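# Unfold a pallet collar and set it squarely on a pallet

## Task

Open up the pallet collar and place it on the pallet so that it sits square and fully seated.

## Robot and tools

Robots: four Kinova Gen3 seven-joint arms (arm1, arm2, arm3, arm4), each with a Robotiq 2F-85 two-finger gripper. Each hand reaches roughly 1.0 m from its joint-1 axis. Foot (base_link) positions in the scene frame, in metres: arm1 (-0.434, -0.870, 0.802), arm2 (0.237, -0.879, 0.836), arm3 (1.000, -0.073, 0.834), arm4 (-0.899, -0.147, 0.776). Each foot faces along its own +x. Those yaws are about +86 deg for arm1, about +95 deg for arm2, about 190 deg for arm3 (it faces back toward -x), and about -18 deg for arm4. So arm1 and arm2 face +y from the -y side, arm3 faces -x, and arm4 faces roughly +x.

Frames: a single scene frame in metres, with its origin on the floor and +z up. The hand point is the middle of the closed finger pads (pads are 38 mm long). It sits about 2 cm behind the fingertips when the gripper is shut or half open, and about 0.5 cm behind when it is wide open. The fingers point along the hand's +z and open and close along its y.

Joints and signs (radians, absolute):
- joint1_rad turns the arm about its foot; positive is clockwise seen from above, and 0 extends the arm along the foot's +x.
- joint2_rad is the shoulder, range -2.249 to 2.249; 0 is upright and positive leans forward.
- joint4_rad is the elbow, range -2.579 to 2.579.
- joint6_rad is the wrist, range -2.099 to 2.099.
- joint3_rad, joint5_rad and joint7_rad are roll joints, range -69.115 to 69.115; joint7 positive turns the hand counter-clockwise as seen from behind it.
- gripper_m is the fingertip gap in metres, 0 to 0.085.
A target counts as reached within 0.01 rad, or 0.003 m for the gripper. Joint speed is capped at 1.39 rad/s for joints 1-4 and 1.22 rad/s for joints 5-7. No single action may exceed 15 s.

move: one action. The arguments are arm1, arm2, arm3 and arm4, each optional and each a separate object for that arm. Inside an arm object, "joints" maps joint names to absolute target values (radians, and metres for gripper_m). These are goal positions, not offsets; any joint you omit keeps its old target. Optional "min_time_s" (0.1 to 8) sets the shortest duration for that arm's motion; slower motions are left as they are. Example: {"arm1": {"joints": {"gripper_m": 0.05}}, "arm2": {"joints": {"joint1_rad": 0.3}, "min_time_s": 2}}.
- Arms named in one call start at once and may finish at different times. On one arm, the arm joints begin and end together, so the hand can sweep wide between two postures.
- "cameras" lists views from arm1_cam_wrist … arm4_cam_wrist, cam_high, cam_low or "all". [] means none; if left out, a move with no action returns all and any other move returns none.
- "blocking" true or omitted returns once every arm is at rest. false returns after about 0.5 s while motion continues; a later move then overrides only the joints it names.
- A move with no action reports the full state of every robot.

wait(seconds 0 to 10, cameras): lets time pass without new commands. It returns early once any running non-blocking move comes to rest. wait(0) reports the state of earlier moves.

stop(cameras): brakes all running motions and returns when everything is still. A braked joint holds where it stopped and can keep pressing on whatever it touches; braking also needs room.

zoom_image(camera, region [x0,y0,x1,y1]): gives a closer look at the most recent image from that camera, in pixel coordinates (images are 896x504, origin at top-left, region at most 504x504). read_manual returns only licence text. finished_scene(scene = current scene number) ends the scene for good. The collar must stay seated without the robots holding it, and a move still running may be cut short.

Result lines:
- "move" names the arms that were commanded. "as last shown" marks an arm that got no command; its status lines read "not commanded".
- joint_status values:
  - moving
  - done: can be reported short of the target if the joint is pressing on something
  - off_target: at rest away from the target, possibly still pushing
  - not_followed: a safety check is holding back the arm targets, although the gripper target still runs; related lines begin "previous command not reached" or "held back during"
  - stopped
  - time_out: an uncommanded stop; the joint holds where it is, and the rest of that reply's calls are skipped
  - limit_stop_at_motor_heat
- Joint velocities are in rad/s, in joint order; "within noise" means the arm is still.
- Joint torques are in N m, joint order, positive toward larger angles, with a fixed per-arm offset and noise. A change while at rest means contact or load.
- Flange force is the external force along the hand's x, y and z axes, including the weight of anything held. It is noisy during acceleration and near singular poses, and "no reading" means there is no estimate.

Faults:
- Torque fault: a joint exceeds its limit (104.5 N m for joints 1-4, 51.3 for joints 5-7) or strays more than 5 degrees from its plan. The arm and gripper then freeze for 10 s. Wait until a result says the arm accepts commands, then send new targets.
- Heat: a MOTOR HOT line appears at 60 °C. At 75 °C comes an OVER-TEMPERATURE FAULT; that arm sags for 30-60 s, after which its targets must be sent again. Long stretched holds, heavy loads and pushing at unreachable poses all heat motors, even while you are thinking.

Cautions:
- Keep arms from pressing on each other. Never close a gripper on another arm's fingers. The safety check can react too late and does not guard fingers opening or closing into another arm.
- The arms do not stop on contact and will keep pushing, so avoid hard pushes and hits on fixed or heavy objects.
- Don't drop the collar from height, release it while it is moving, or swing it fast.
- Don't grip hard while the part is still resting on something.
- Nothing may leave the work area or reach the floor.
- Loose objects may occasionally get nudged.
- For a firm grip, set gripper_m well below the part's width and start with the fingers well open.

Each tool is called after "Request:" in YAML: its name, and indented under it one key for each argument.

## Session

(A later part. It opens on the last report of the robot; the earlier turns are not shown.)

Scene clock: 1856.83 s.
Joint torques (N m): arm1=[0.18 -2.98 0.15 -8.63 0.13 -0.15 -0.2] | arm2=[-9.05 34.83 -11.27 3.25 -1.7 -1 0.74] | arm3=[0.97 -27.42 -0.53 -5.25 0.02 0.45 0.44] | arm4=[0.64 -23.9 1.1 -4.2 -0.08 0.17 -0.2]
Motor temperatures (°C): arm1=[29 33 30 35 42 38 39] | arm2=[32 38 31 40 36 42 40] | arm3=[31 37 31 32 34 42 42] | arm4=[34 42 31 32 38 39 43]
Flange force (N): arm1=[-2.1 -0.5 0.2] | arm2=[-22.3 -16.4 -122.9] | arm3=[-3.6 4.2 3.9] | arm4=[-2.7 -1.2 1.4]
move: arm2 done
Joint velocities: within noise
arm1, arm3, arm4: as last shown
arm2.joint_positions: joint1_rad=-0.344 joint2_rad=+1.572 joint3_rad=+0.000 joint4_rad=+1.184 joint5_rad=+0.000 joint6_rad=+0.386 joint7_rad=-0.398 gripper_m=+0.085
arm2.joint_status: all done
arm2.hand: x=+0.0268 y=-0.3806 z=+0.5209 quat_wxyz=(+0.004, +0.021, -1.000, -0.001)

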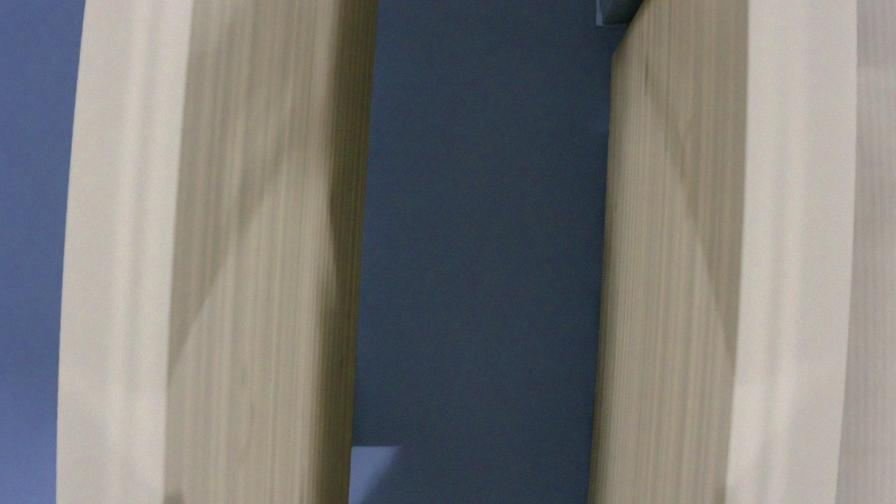

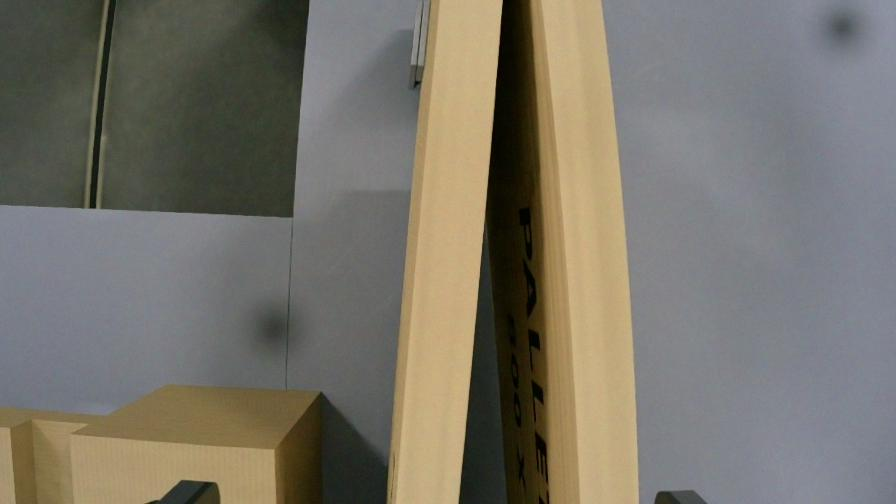

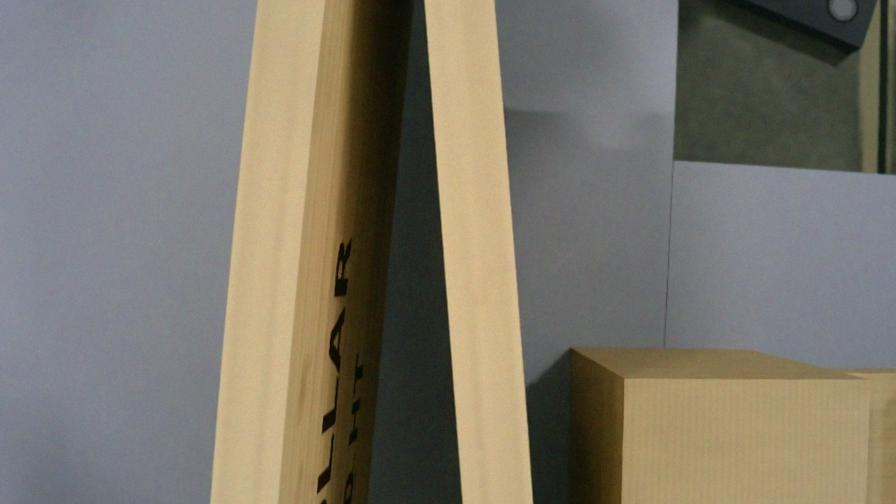

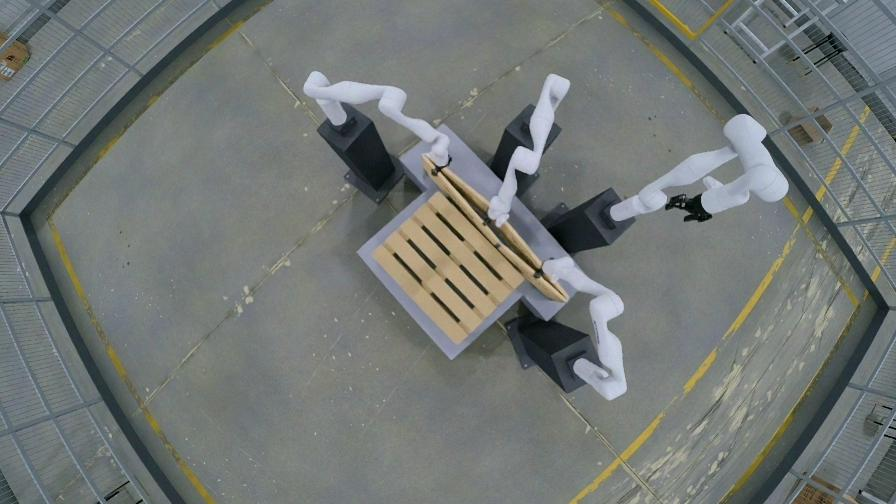

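Request:
move:
  arm2: {"joints":{"joint2_rad":1.2987,"joint4_rad":1.3889,"joint6_rad":0.454},"min_time_s":2}

Request:
move:
  arm2: {"joints":{"joint1_rad":0.0,"joint2_rad":-0.3,"joint4_rad":1.5,"joint6_rad":1.9},"min_time_s":3}
  cameras: ["arm3_cam_wrist","arm4_cam_wrist","cam_low"]

Request:
zoom_image:
  camera: "arm3_cam_wrist"
  region: [380, 200, 680, 368]

Request:
zoom_image:
  camera: "arm4_cam_wrist"
  region: [200, 200, 560, 402]

Scene clock: 1874.60 s.
Joint torques (N m): arm1=[0.19 -3.05 0.12 -8.62 0.15 -0.1 -0.22] | arm2=[-0.44 -23.91 0.41 -5.98 -0.08 -0.17 -0.16] | arm3=[0.98 -27.43 -0.53 -5.23 0.01 0.46 0.48] | arm4=[0.75 -24 1.15 -4.15 -0.03 0.15 -0.16]
Motor temperatures (°C): arm1=[29 33 30 35 42 38 39] | arm2=[32 39 31 40 36 42 40] | arm3=[31 37 31 32 34 42 42] | arm4=[34 42 31 32 38 39 43]
Flange force (N): arm1=[-2.3 -0.6 0.2] | arm2=[-3.4 -6.5 -1.5] | arm3=[-3.7 4.3 3.9] | arm4=[-3.2 -1.1 1.7]
move: arm2 done
Joint velocities: within noise
arm1, arm3, arm4: as last shown
arm2.joint_positions: joint1_rad=-0.344 joint2_rad=+1.299 joint3_rad=+0.000 joint4_rad=+1.389 joint5_rad=+0.000 joint6_rad=+0.454 joint7_rad=-0.398 gripper_m=+0.085
arm2.joint_status: all done
arm2.hand: x=+0.0257 y=-0.3769 z=+0.6435 quat_wxyz=(+0.004, +0.021, -1.000, -0.001)
pictures: none

Scene clock: 1877.90 s.
Joint torques (N m): arm1=[0.19 -3 0.09 -8.67 0.12 -0.13 -0.28] | arm2=[-0.39 -3.76 -0.09 -10.72 -0.14 -0.27 -0.17] | arm3=[0.98 -27.43 -0.55 -5.21 0.02 0.45 0.47] | arm4=[0.7 -23.88 1.16 -4.19 -0.05 0.13 -0.15]
Motor temperatures (°C): arm1=[29 33 30 35 42 38 39] | arm2=[32 39 31 40 36 42 40] | arm3=[31 37 31 32 34 42 42] | arm4=[34 42 31 32 38 39 43]
Flange force (N): arm1=[-2.0 -0.9 0.4] | arm2=[-0.6 -0.3 7.3] | arm3=[-3.8 4.4 4.0] | arm4=[-2.9 -1.1 1.4]
move: arm2 done
Joint velocities: within noise
arm1, arm3, arm4: as last shown
arm2.joint_positions: joint1_rad=+0.000 joint2_rad=-0.300 joint3_rad=+0.000 joint4_rad=+1.500 joint5_rad=+0.000 joint6_rad=+1.900 joint7_rad=-0.398 gripper_m=+0.085
arm2.joint_status: all done
arm2.hand: x=+0.2477 y=-0.6973 z=+1.3264 quat_wxyz=(+0.009, -0.150, -0.988, -0.021)

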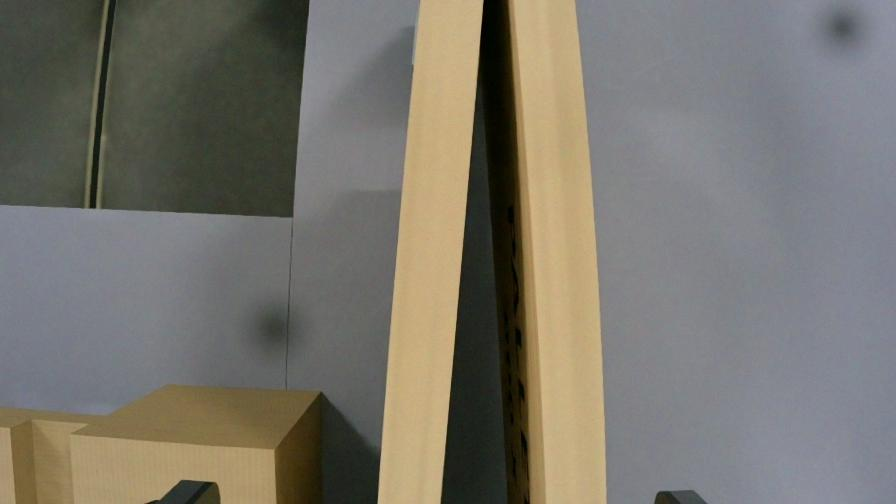

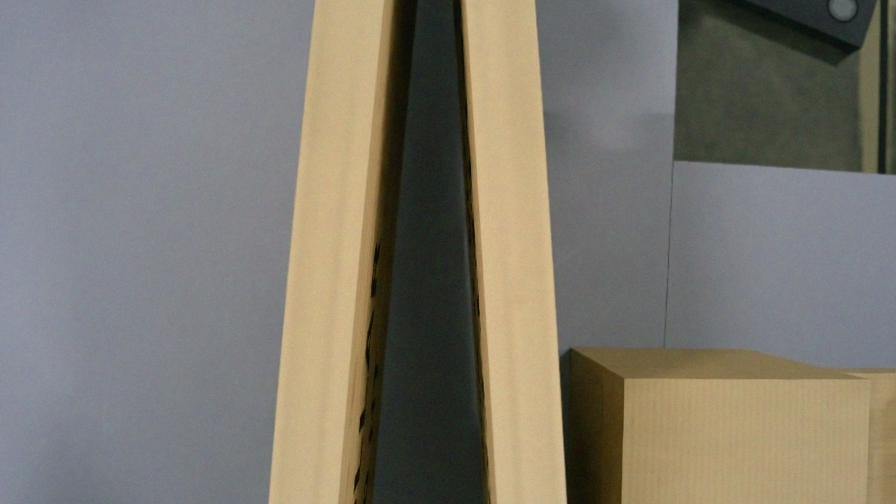

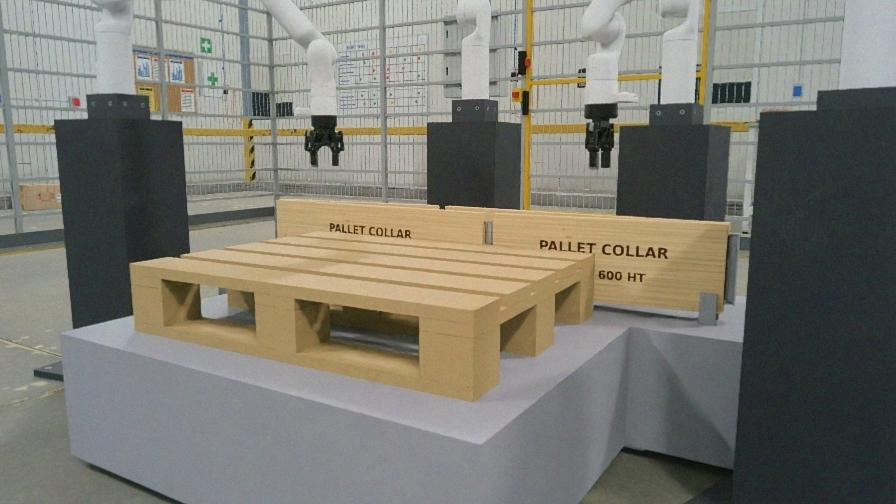

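Scaled by 1.680 from the camera's image (finer frame: 1280x720).

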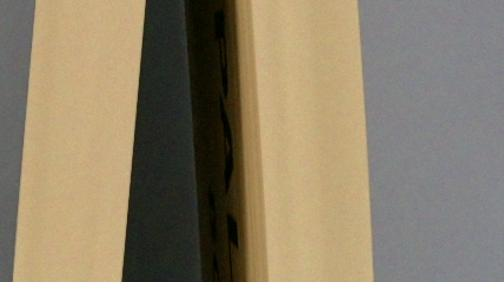

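Scaled by 1.400 from the camera's image (finer frame: 1280x720).

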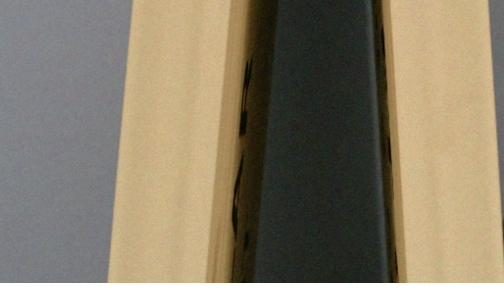

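Request:
move:
  arm3: {"joints":{"joint1_rad":-0.3573,"joint2_rad":1.5436,"joint4_rad":0.7988,"joint6_rad":0.7992,"joint7_rad":1.1324,"gripper_m":0.036},"min_time_s":2}
  arm4: {"joints":{"joint1_rad":0.0822,"joint2_rad":1.1938,"joint4_rad":1.6965,"joint6_rad":0.2513,"joint7_rad":2.0519,"gripper_m":0.036},"min_time_s":2}
  cameras: ["arm3_cam_wrist","arm4_cam_wrist"]

Request:
zoom_image:
  camera: "arm3_cam_wrist"
  region: [300, 336, 600, 504]

Request:
zoom_image:
  camera: "arm4_cam_wrist"
  region: [300, 336, 600, 504]

Scene clock: 1970.03 s.
Joint torques (N m): arm1=[0.23 -3 0.2 -8.69 0.14 -0.15 -0.26] | arm2=[-0.38 -3.8 -0.1 -10.65 -0.14 -0.26 -0.19] | arm3=[0.95 -28.06 -0.51 -5.63 0.02 0.44 0.43] | arm4=[0.66 -21.35 1.18 -1.55 -0.08 0.1 -0.13]
Motor temperatures (°C): arm1=[29 33 30 35 42 38 39] | arm2=[31 35 31 39 35 42 40] | arm3=[31 39 31 32 34 42 42] | arm4=[34 42 31 32 38 38 43]
Flange force (N): arm1=[-2.0 -0.5 0.4] | arm2=[-0.6 -0.1 7.0] | arm3=[-5.3 4.7 4.6] | arm4=[-2.2 -0.9 2.0]
move: arm3 done; arm4 done
Joint velocities: within noise
arm1.joint_positions: joint1_rad=-0.266 joint2_rad=-0.322 joint3_rad=-0.070 joint4_rad=+1.467 joint5_rad=-0.025 joint6_rad=+1.972 joint7_rad=+1.690 gripper_m=+0.085
arm1.joint_status: not commanded
arm1.hand: x=-0.4586 y=-0.7148 z=+1.3058 quat_wxyz=(-0.007, +0.831, -0.556, -0.015)
arm2: as last shown
arm3.joint_positions: joint1_rad=-0.357 joint2_rad=+1.544 joint3_rad=+0.000 joint4_rad=+0.799 joint5_rad=+0.000 joint6_rad=+0.799 joint7_rad=+1.132 gripper_m=+0.036
arm3.joint_status: all done
arm3.hand: x=+0.4300 y=-0.3774 z=+0.5991 quat_wxyz=(+0.001, -0.999, -0.045, +0.000)
arm4.joint_positions: joint1_rad=+0.082 joint2_rad=+1.194 joint3_rad=+0.000 joint4_rad=+1.696 joint5_rad=+0.000 joint6_rad=+0.251 joint7_rad=+2.052 gripper_m=+0.036
arm4.joint_status: all done
arm4.hand: x=-0.4770 y=-0.3519 z=+0.5981 quat_wxyz=(+0.005, +0.043, -0.999, +0.006)

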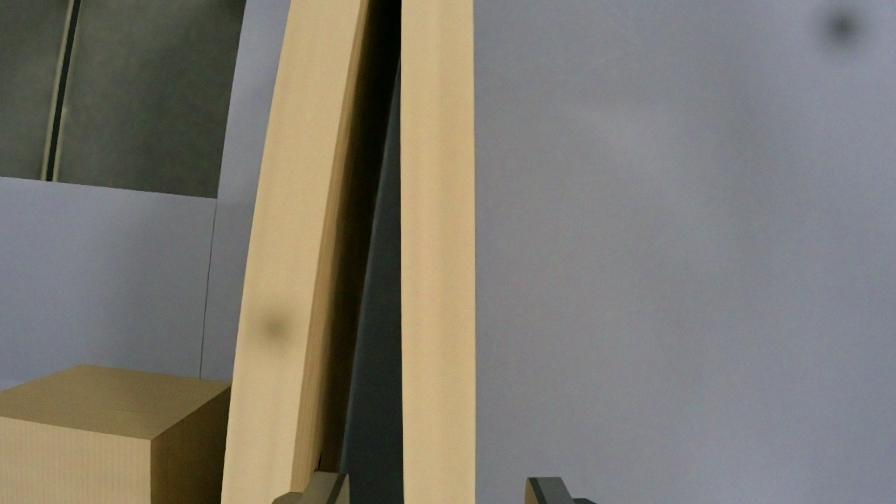

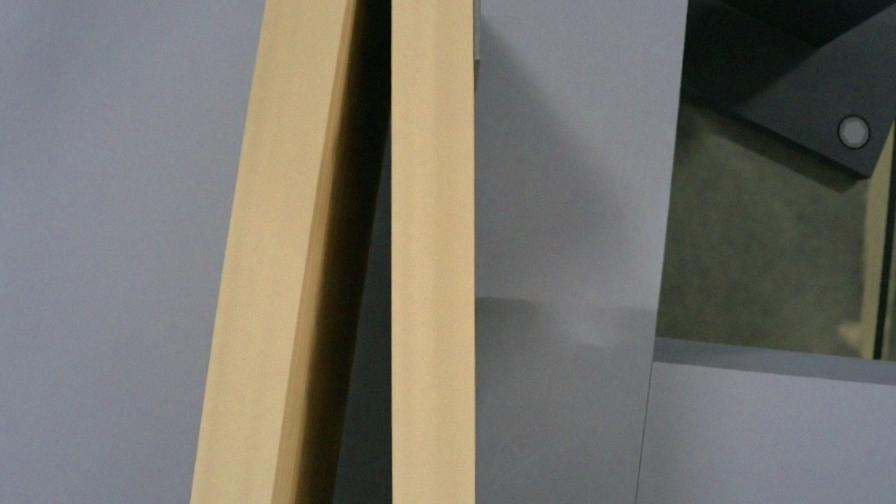

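Scaled by 1.680 from the camera's image (finer frame: 1280x720).

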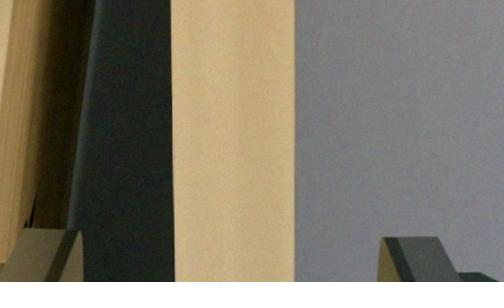

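Scaled by 1.680 from the camera's image (finer frame: 1280x720).

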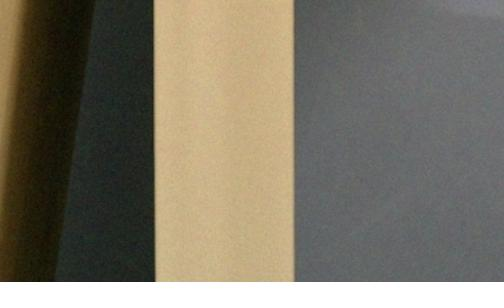

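Request:
move:
  arm3: {"joints":{"joint2_rad":1.7881,"joint4_rad":0.5079,"joint6_rad":0.8456},"min_time_s":2}
  arm4: {"joints":{"joint2_rad":1.4258,"joint4_rad":1.5465,"joint6_rad":0.1693},"min_time_s":2}
  cameras: ["arm3_cam_wrist","arm4_cam_wrist"]

Scene clock: 1990.77 s.
Joint torques (N m): arm1=[0.26 -3.02 0.2 -8.7 0.14 -0.11 -0.24] | arm2=[-0.37 -3.77 -0.11 -10.64 -0.12 -0.27 -0.18] | arm3=[0.98 -27.88 -0.54 -5.96 0.01 0.45 0.46] | arm4=[0.74 -21.72 1.16 -0.86 -0.04 0.1 -0.17]
Motor temperatures (°C): arm1=[29 33 30 35 42 38 39] | arm2=[31 35 31 39 35 42 40] | arm3=[31 38 31 32 34 42 42] | arm4=[34 42 31 32 38 38 43]
Flange force (N): arm1=[-2.1 -0.4 0.5] | arm2=[-0.6 -0.2 7.0] | arm3=no reading | arm4=[-2.1 -0.6 2.2]
move: arm3 done; arm4 done
Joint velocities: within noise
arm1, arm2: as last shown
arm3.joint_positions: joint1_rad=-0.357 joint2_rad=+1.788 joint3_rad=+0.000 joint4_rad=+0.508 joint5_rad=+0.000 joint6_rad=+0.846 joint7_rad=+1.132 gripper_m=+0.036
arm3.joint_status: all done
arm3.hand: x=+0.4299 y=-0.3773 z=+0.5076 quat_wxyz=(+0.001, -0.999, -0.045, +0.000)
arm4.joint_positions: joint1_rad=+0.082 joint2_rad=+1.426 joint3_rad=+0.000 joint4_rad=+1.546 joint5_rad=+0.000 joint6_rad=+0.169 joint7_rad=+2.052 gripper_m=+0.036
arm4.joint_status: all done
arm4.hand: x=-0.4781 y=-0.3531 z=+0.4986 quat_wxyz=(+0.005, +0.043, -0.999, +0.006)

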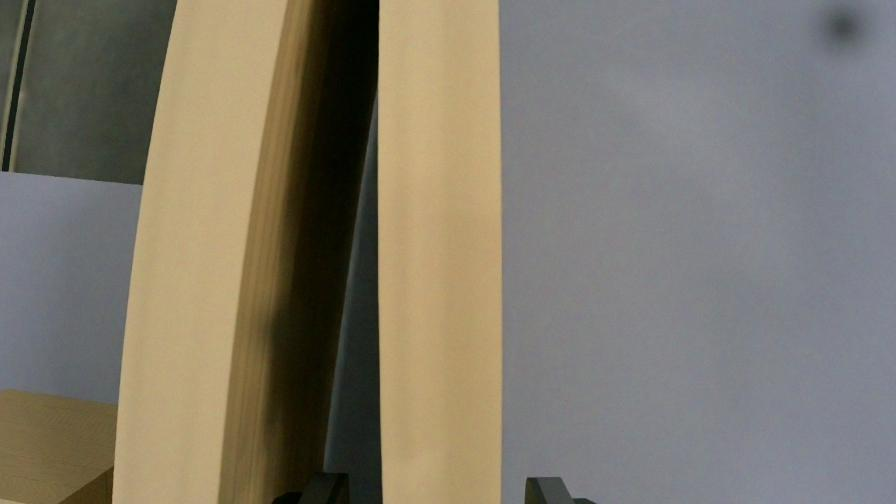

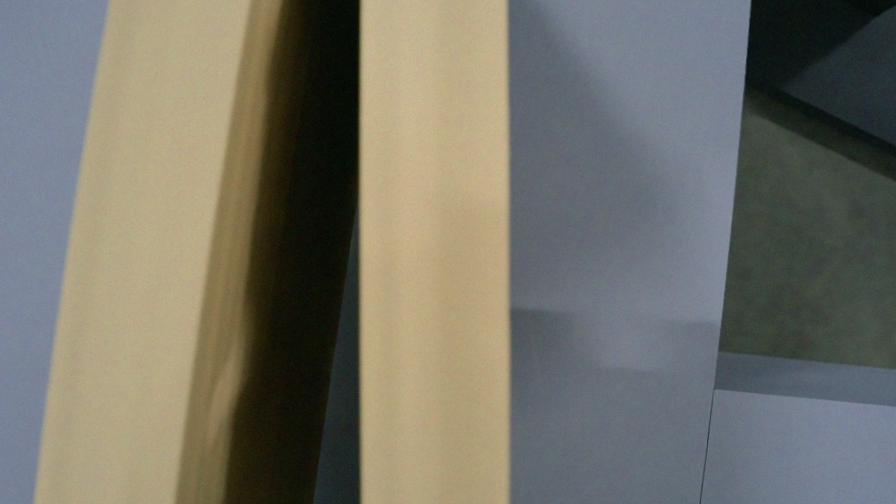

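Request:
move:
  arm3: {"joints":{"gripper_m":0.006}}
  arm4: {"joints":{"gripper_m":0.006}}
  cameras: ["arm3_cam_wrist","arm4_cam_wrist"]

Scene clock: 2041.40 s.
Joint torques (N m): arm1=[0.2 -3.03 0.22 -8.63 0.12 -0.09 -0.23] | arm2=[-0.38 -3.76 -0.11 -10.69 -0.15 -0.28 -0.18] | arm3=[3.14 -23.58 -0.17 -4.82 -0.41 0.11 -0.8] | arm4=[4.3 -15.38 6.53 -5.64 -0.46 -3.57 -1.21]
Motor temperatures (°C): arm1=[29 33 30 35 42 38 39] | arm2=[31 34 30 39 35 42 40] | arm3=[31 37 31 32 34 42 42] | arm4=[34 41 30 32 38 38 43]
Flange force (N): arm1=[-2.3 -0.4 0.3] | arm2=[-0.7 -0.3 7.2] | arm3=no reading | arm4=[2.3 8.2 -23.4]
move: arm3 off_target; arm4 off_target
Joint velocities: within noise
arm1, arm2: as last shown
arm3.joint_positions: joint1_rad=-0.357 joint2_rad=+1.788 joint3_rad=+0.000 joint4_rad=+0.508 joint5_rad=+0.000 joint6_rad=+0.846 joint7_rad=+1.132 gripper_m=+0.019
arm3.joint_status: gripper_m off_target (ended at +0.019, target +0.006)
arm3.hand: x=+0.4299 y=-0.3773 z=+0.5076 quat_wxyz=(+0.001, -0.999, -0.045, +0.000)
arm4.joint_positions: joint1_rad=+0.082 joint2_rad=+1.426 joint3_rad=+0.000 joint4_rad=+1.546 joint5_rad=+0.000 joint6_rad=+0.169 joint7_rad=+2.052 gripper_m=+0.019
arm4.joint_status: gripper_m off_target (ended at +0.019, target +0.006)
arm4.hand: x=-0.4781 y=-0.3531 z=+0.4986 quat_wxyz=(+0.005, +0.044, -0.999, +0.006)

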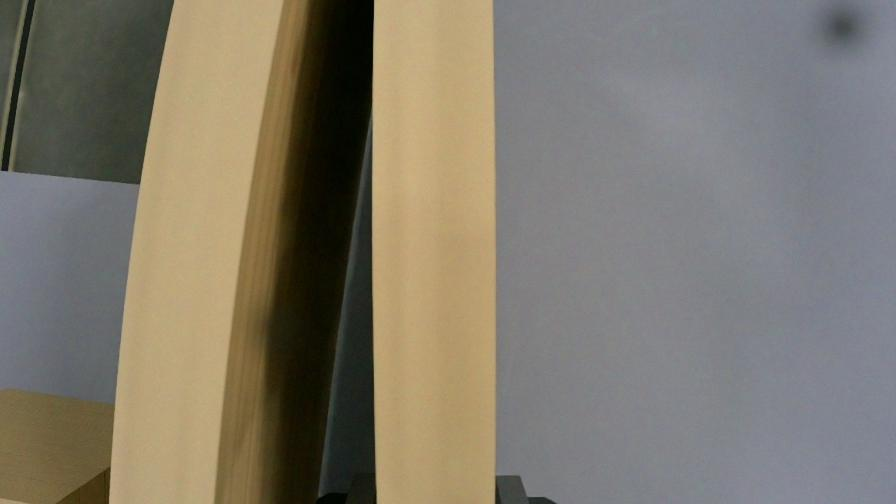

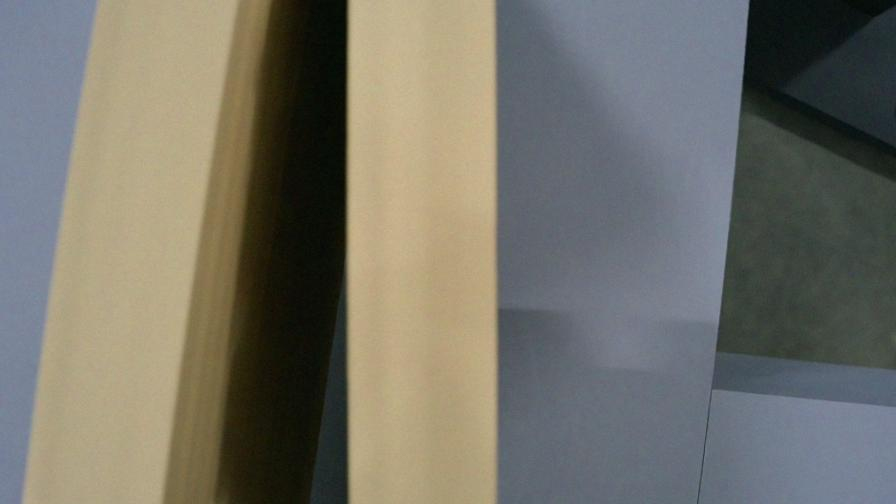

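Request:
move:
  arm3: {"joints":{"joint2_rad":1.6935,"joint4_rad":0.6346,"joint6_rad":0.8135},"min_time_s":2}
  arm4: {"joints":{"joint2_rad":1.3509,"joint4_rad":1.6027,"joint6_rad":0.188},"min_time_s":2}
  cameras: ["arm3_cam_wrist","arm4_cam_wrist","cam_low"]

Scene clock: 2069.53 s.
Joint torques (N m): arm1=[0.22 -3.04 0.18 -8.63 0.16 -0.18 -0.27] | arm2=[-0.41 -3.78 -0.06 -10.65 -0.13 -0.29 -0.17] | arm3=[-2.33 -42.35 -2.47 -8.29 -0.78 2.34 0.71] | arm4=[2.79 -30.72 3.48 1.85 -0.12 2.19 -0.41]
Motor temperatures (°C): arm1=[29 33 30 35 42 38 39] | arm2=[31 33 30 39 35 41 40] | arm3=[31 37 31 32 34 42 42] | arm4=[34 40 31 32 38 38 43]
Flange force (N): arm1=[-2.2 -0.6 0.0] | arm2=[-0.5 -0.3 7.0] | arm3=[-18.3 5.2 35.3] | arm4=[-10.5 -1.1 29.5]
move: arm3 done; arm4 done
Joint velocities: within noise
arm1, arm2: as last shown
arm3.joint_positions: joint1_rad=-0.357 joint2_rad=+1.693 joint3_rad=+0.000 joint4_rad=+0.635 joint5_rad=+0.000 joint6_rad=+0.813 joint7_rad=+1.132 gripper_m=+0.019
arm3.joint_status: all done
arm3.hand: x=+0.4300 y=-0.3773 z=+0.5394 quat_wxyz=(+0.001, -0.999, -0.045, +0.000)
arm4.joint_positions: joint1_rad=+0.082 joint2_rad=+1.351 joint3_rad=+0.000 joint4_rad=+1.603 joint5_rad=+0.000 joint6_rad=+0.188 joint7_rad=+2.052 gripper_m=+0.019
arm4.joint_status: all done
arm4.hand: x=-0.4777 y=-0.3527 z=+0.5307 quat_wxyz=(+0.005, +0.043, -0.999, +0.006)

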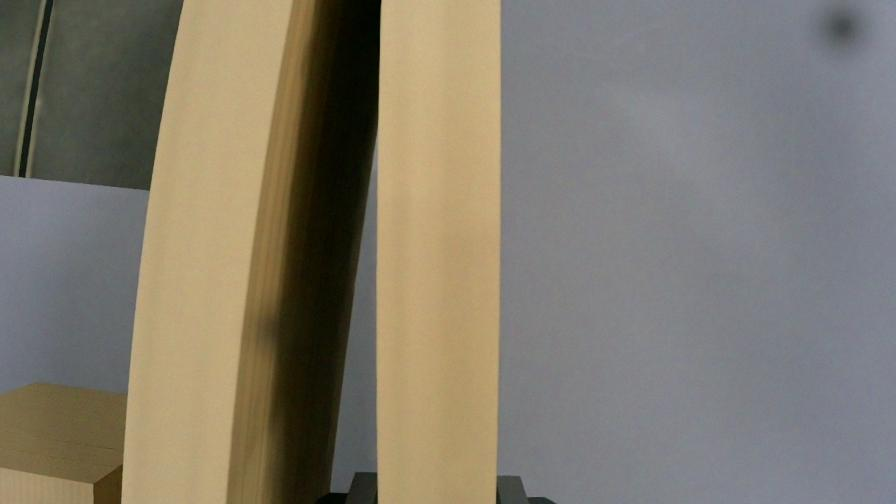

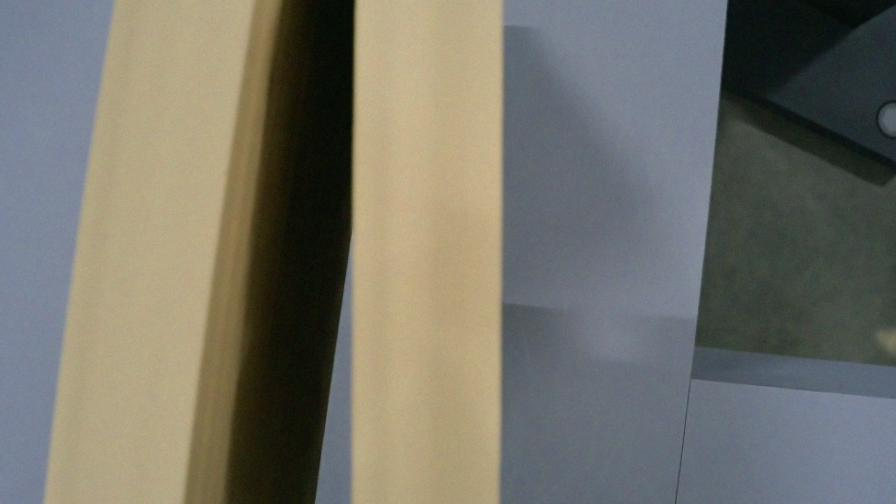

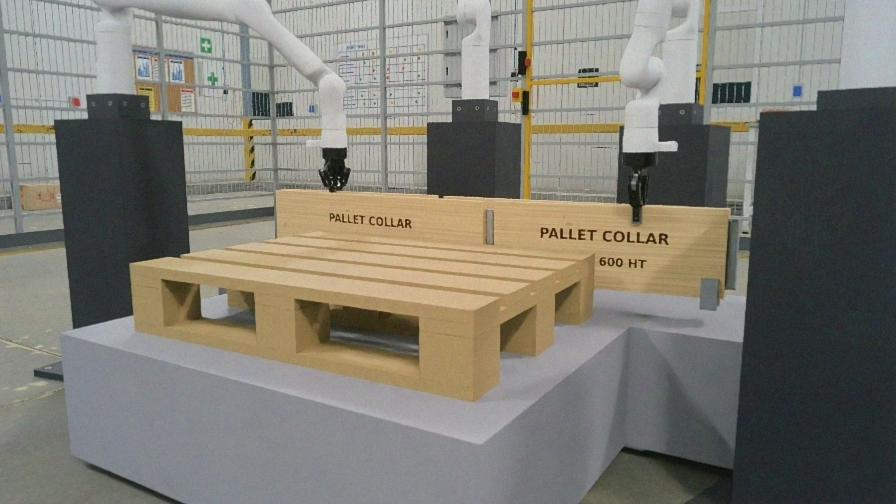

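Request:
move:
  arm3: {"joints":{"joint2_rad":1.5436,"joint4_rad":0.7988,"joint6_rad":0.7992},"min_time_s":2}
  arm4: {"joints":{"joint2_rad":1.2107,"joint4_rad":1.6881,"joint6_rad":0.2428},"min_time_s":2}

Request:
move:
  arm3: {"joints":{"joint2_rad":1.3526,"joint4_rad":0.9437,"joint6_rad":0.8453},"min_time_s":2.5}
  arm4: {"joints":{"joint2_rad":1.0043,"joint4_rad":1.7651,"joint6_rad":0.3723},"min_time_s":2.5}
  cameras: ["arm3_cam_wrist","arm4_cam_wrist","cam_low"]

Scene clock: 2080.70 s.
Joint torques (N m): arm1=[0.16 -2.95 0.13 -8.73 0.18 -0.13 -0.27] | arm2=[-0.37 -3.83 -0.07 -10.67 -0.13 -0.26 -0.17] | arm3=[-2.52 -42.59 -2.84 -7.82 -0.84 2.45 0.68] | arm4=[2.94 -30.84 3.61 1.13 -0.05 2.28 -0.38]
Motor temperatures (°C): arm1=[29 33 30 35 42 38 39] | arm2=[31 33 30 39 35 41 40] | arm3=[31 38 31 32 34 42 42] | arm4=[34 41 30 32 38 39 43]
Flange force (N): arm1=[-1.8 -0.7 0.7] | arm2=[-0.5 -0.1 7.1] | arm3=[-17.2 4.4 33.6] | arm4=[-11.3 -1.2 29.6]
move: arm3 done; arm4 done
Joint velocities: within noise
arm1, arm2: as last shown
arm3.joint_positions: joint1_rad=-0.357 joint2_rad=+1.544 joint3_rad=+0.000 joint4_rad=+0.799 joint5_rad=+0.000 joint6_rad=+0.799 joint7_rad=+1.132 gripper_m=+0.019
arm3.joint_status: all done
arm3.hand: x=+0.4300 y=-0.3774 z=+0.5991 quat_wxyz=(+0.001, -0.999, -0.045, +0.000)
arm4.joint_positions: joint1_rad=+0.082 joint2_rad=+1.211 joint3_rad=+0.000 joint4_rad=+1.688 joint5_rad=+0.000 joint6_rad=+0.243 joint7_rad=+2.052 gripper_m=+0.019
arm4.joint_status: all done
arm4.hand: x=-0.4772 y=-0.3520 z=+0.5908 quat_wxyz=(+0.005, +0.043, -0.999, +0.006)
pictures: none

Scene clock: 2083.47 s.
Joint torques (N m): arm1=[0.24 -3.01 0.18 -8.64 0.11 -0.15 -0.25] | arm2=[-0.35 -3.78 -0.13 -10.68 -0.14 -0.3 -0.18] | arm3=[-1.04 -44.57 -1.78 -9.97 -0.56 1.59 0.48] | arm4=[2.03 -31.63 2.7 -2.76 0.15 1.49 -0.17]
Motor temperatures (°C): arm1=[29 33 30 35 42 38 39] | arm2=[31 33 30 39 35 41 40] | arm3=[31 38 31 32 34 42 42] | arm4=[34 41 30 32 38 39 43]
Flange force (N): arm1=[-2.1 -0.6 0.2] | arm2=[-0.8 -0.2 7.1] | arm3=[-13.1 4.8 32.5] | arm4=[-8.2 -1.1 28.7]
move: arm3 done; arm4 done
Joint velocities: within noise
arm1, arm2: as last shown
arm3.joint_positions: joint1_rad=-0.357 joint2_rad=+1.353 joint3_rad=+0.000 joint4_rad=+0.944 joint5_rad=+0.000 joint6_rad=+0.845 joint7_rad=+1.132 gripper_m=+0.019
arm3.joint_status: all done
arm3.hand: x=+0.4300 y=-0.3775 z=+0.6894 quat_wxyz=(+0.001, -0.999, -0.045, +0.000)
arm4.joint_positions: joint1_rad=+0.082 joint2_rad=+1.004 joint3_rad=+0.000 joint4_rad=+1.765 joint5_rad=+0.000 joint6_rad=+0.372 joint7_rad=+2.052 gripper_m=+0.019
arm4.joint_status: all done
arm4.hand: x=-0.4763 y=-0.3508 z=+0.6806 quat_wxyz=(+0.005, +0.043, -0.999, +0.006)

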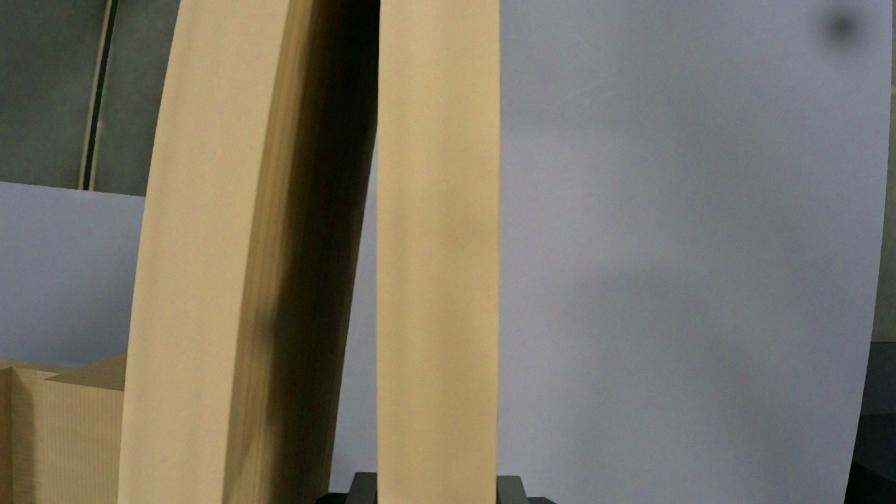

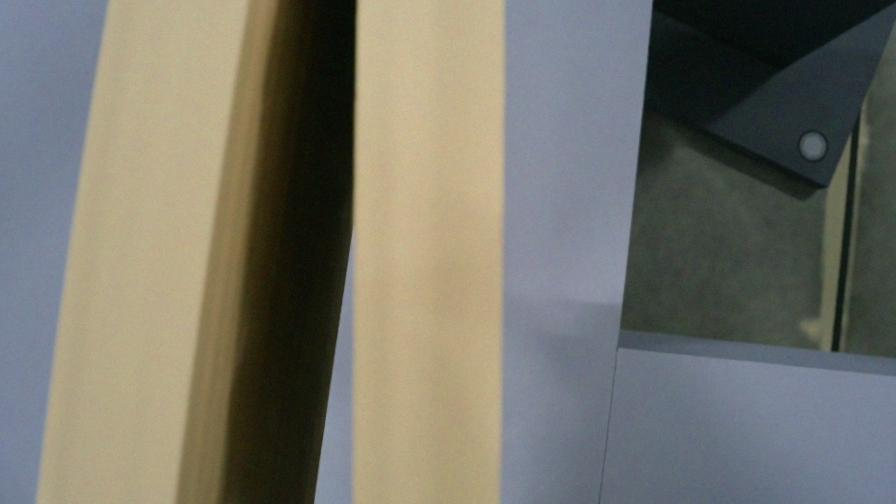

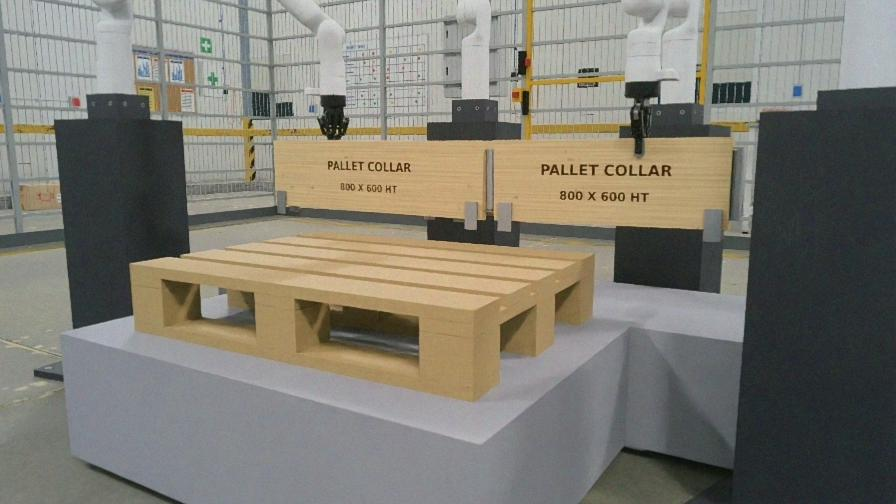

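Request:
move:
  arm3: {"joints":{"joint1_rad":-0.2065,"joint2_rad":1.2743,"joint4_rad":1.1682,"joint6_rad":0.6992,"joint7_rad":1.5845},"min_time_s":3}
  arm4: {"joints":{"joint1_rad":-0.0203,"joint2_rad":0.9938,"joint4_rad":1.8057,"joint6_rad":0.3421,"joint7_rad":2.2546},"min_time_s":3}
  cameras: ["arm3_cam_wrist","arm4_cam_wrist","cam_low"]

Scene clock: 2228.60 s.
Joint torques (N m): arm1=[0.21 -3.05 0.14 -8.72 0.16 -0.2 -0.25] | arm2=[-0.41 -3.75 -0.11 -10.69 -0.13 -0.29 -0.2] | arm3=[3.87 -49.97 2.7 -17.3 0.95 -3.49 0.39] | arm4=[-0.89 -37.24 -0.53 -12.72 -0.75 -3.9 -0.46]
Motor temperatures (°C): arm1=[29 33 30 35 42 38 39] | arm2=[31 32 30 39 35 41 40] | arm3=[31 47 31 33 34 42 42] | arm4=[34 46 30 32 38 38 43]
Flange force (N): arm1=[-2.0 -0.6 0.4] | arm2=[-0.8 -0.3 7.1] | arm3=[4.4 7.5 33.9] | arm4=[9.5 3.7 28.1]
move: arm3 done; arm4 done
Joint velocities: within noise
arm1, arm2: as last shown
arm3.joint_positions: joint1_rad=-0.206 joint2_rad=+1.274 joint3_rad=+0.000 joint4_rad=+1.168 joint5_rad=+0.000 joint6_rad=+0.699 joint7_rad=+1.584 gripper_m=+0.019
arm3.joint_status: all done
arm3.hand: x=+0.4289 y=-0.2732 z=+0.6895 quat_wxyz=(+0.001, -0.981, -0.195, -0.001)
arm4.joint_positions: joint1_rad=-0.020 joint2_rad=+0.994 joint3_rad=+0.000 joint4_rad=+1.806 joint5_rad=+0.000 joint6_rad=+0.342 joint7_rad=+2.255 gripper_m=+0.019
arm4.joint_status: all done
arm4.hand: x=-0.4684 y=-0.3032 z=+0.6804 quat_wxyz=(+0.006, +0.195, -0.981, +0.005)

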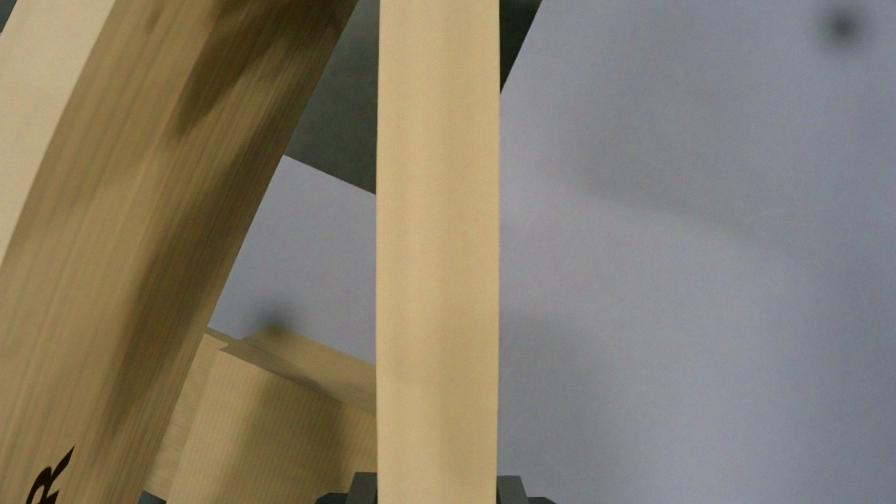

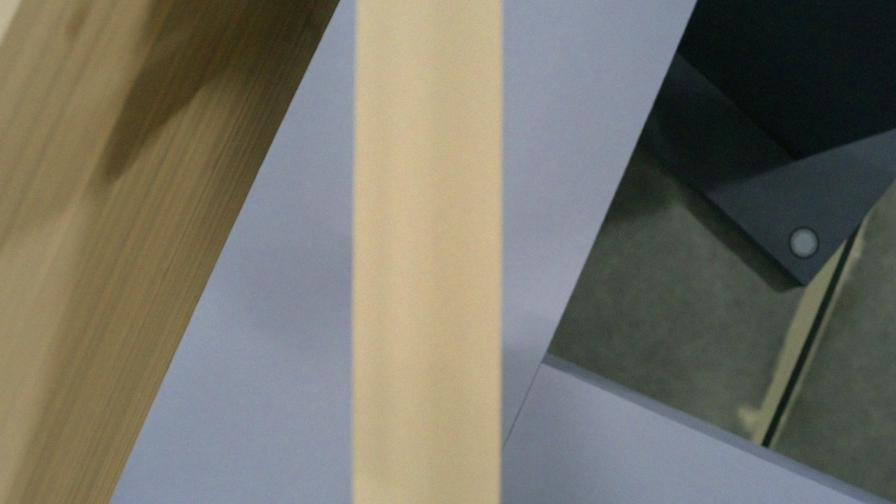

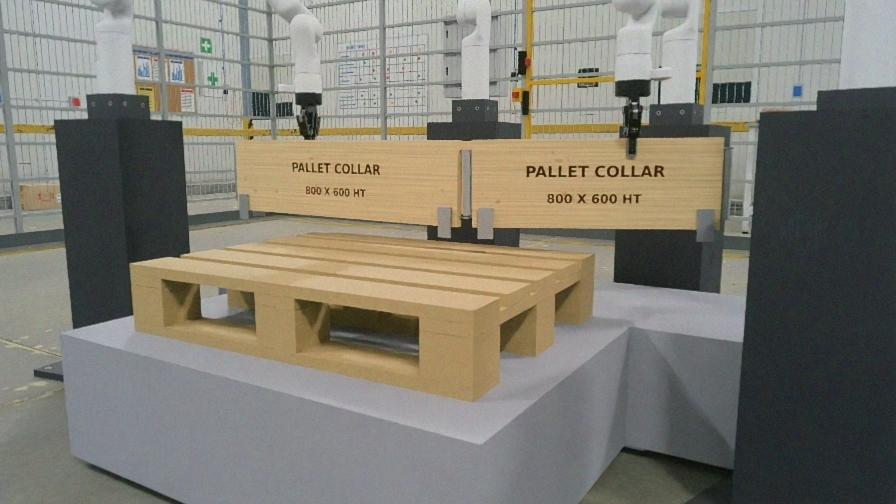

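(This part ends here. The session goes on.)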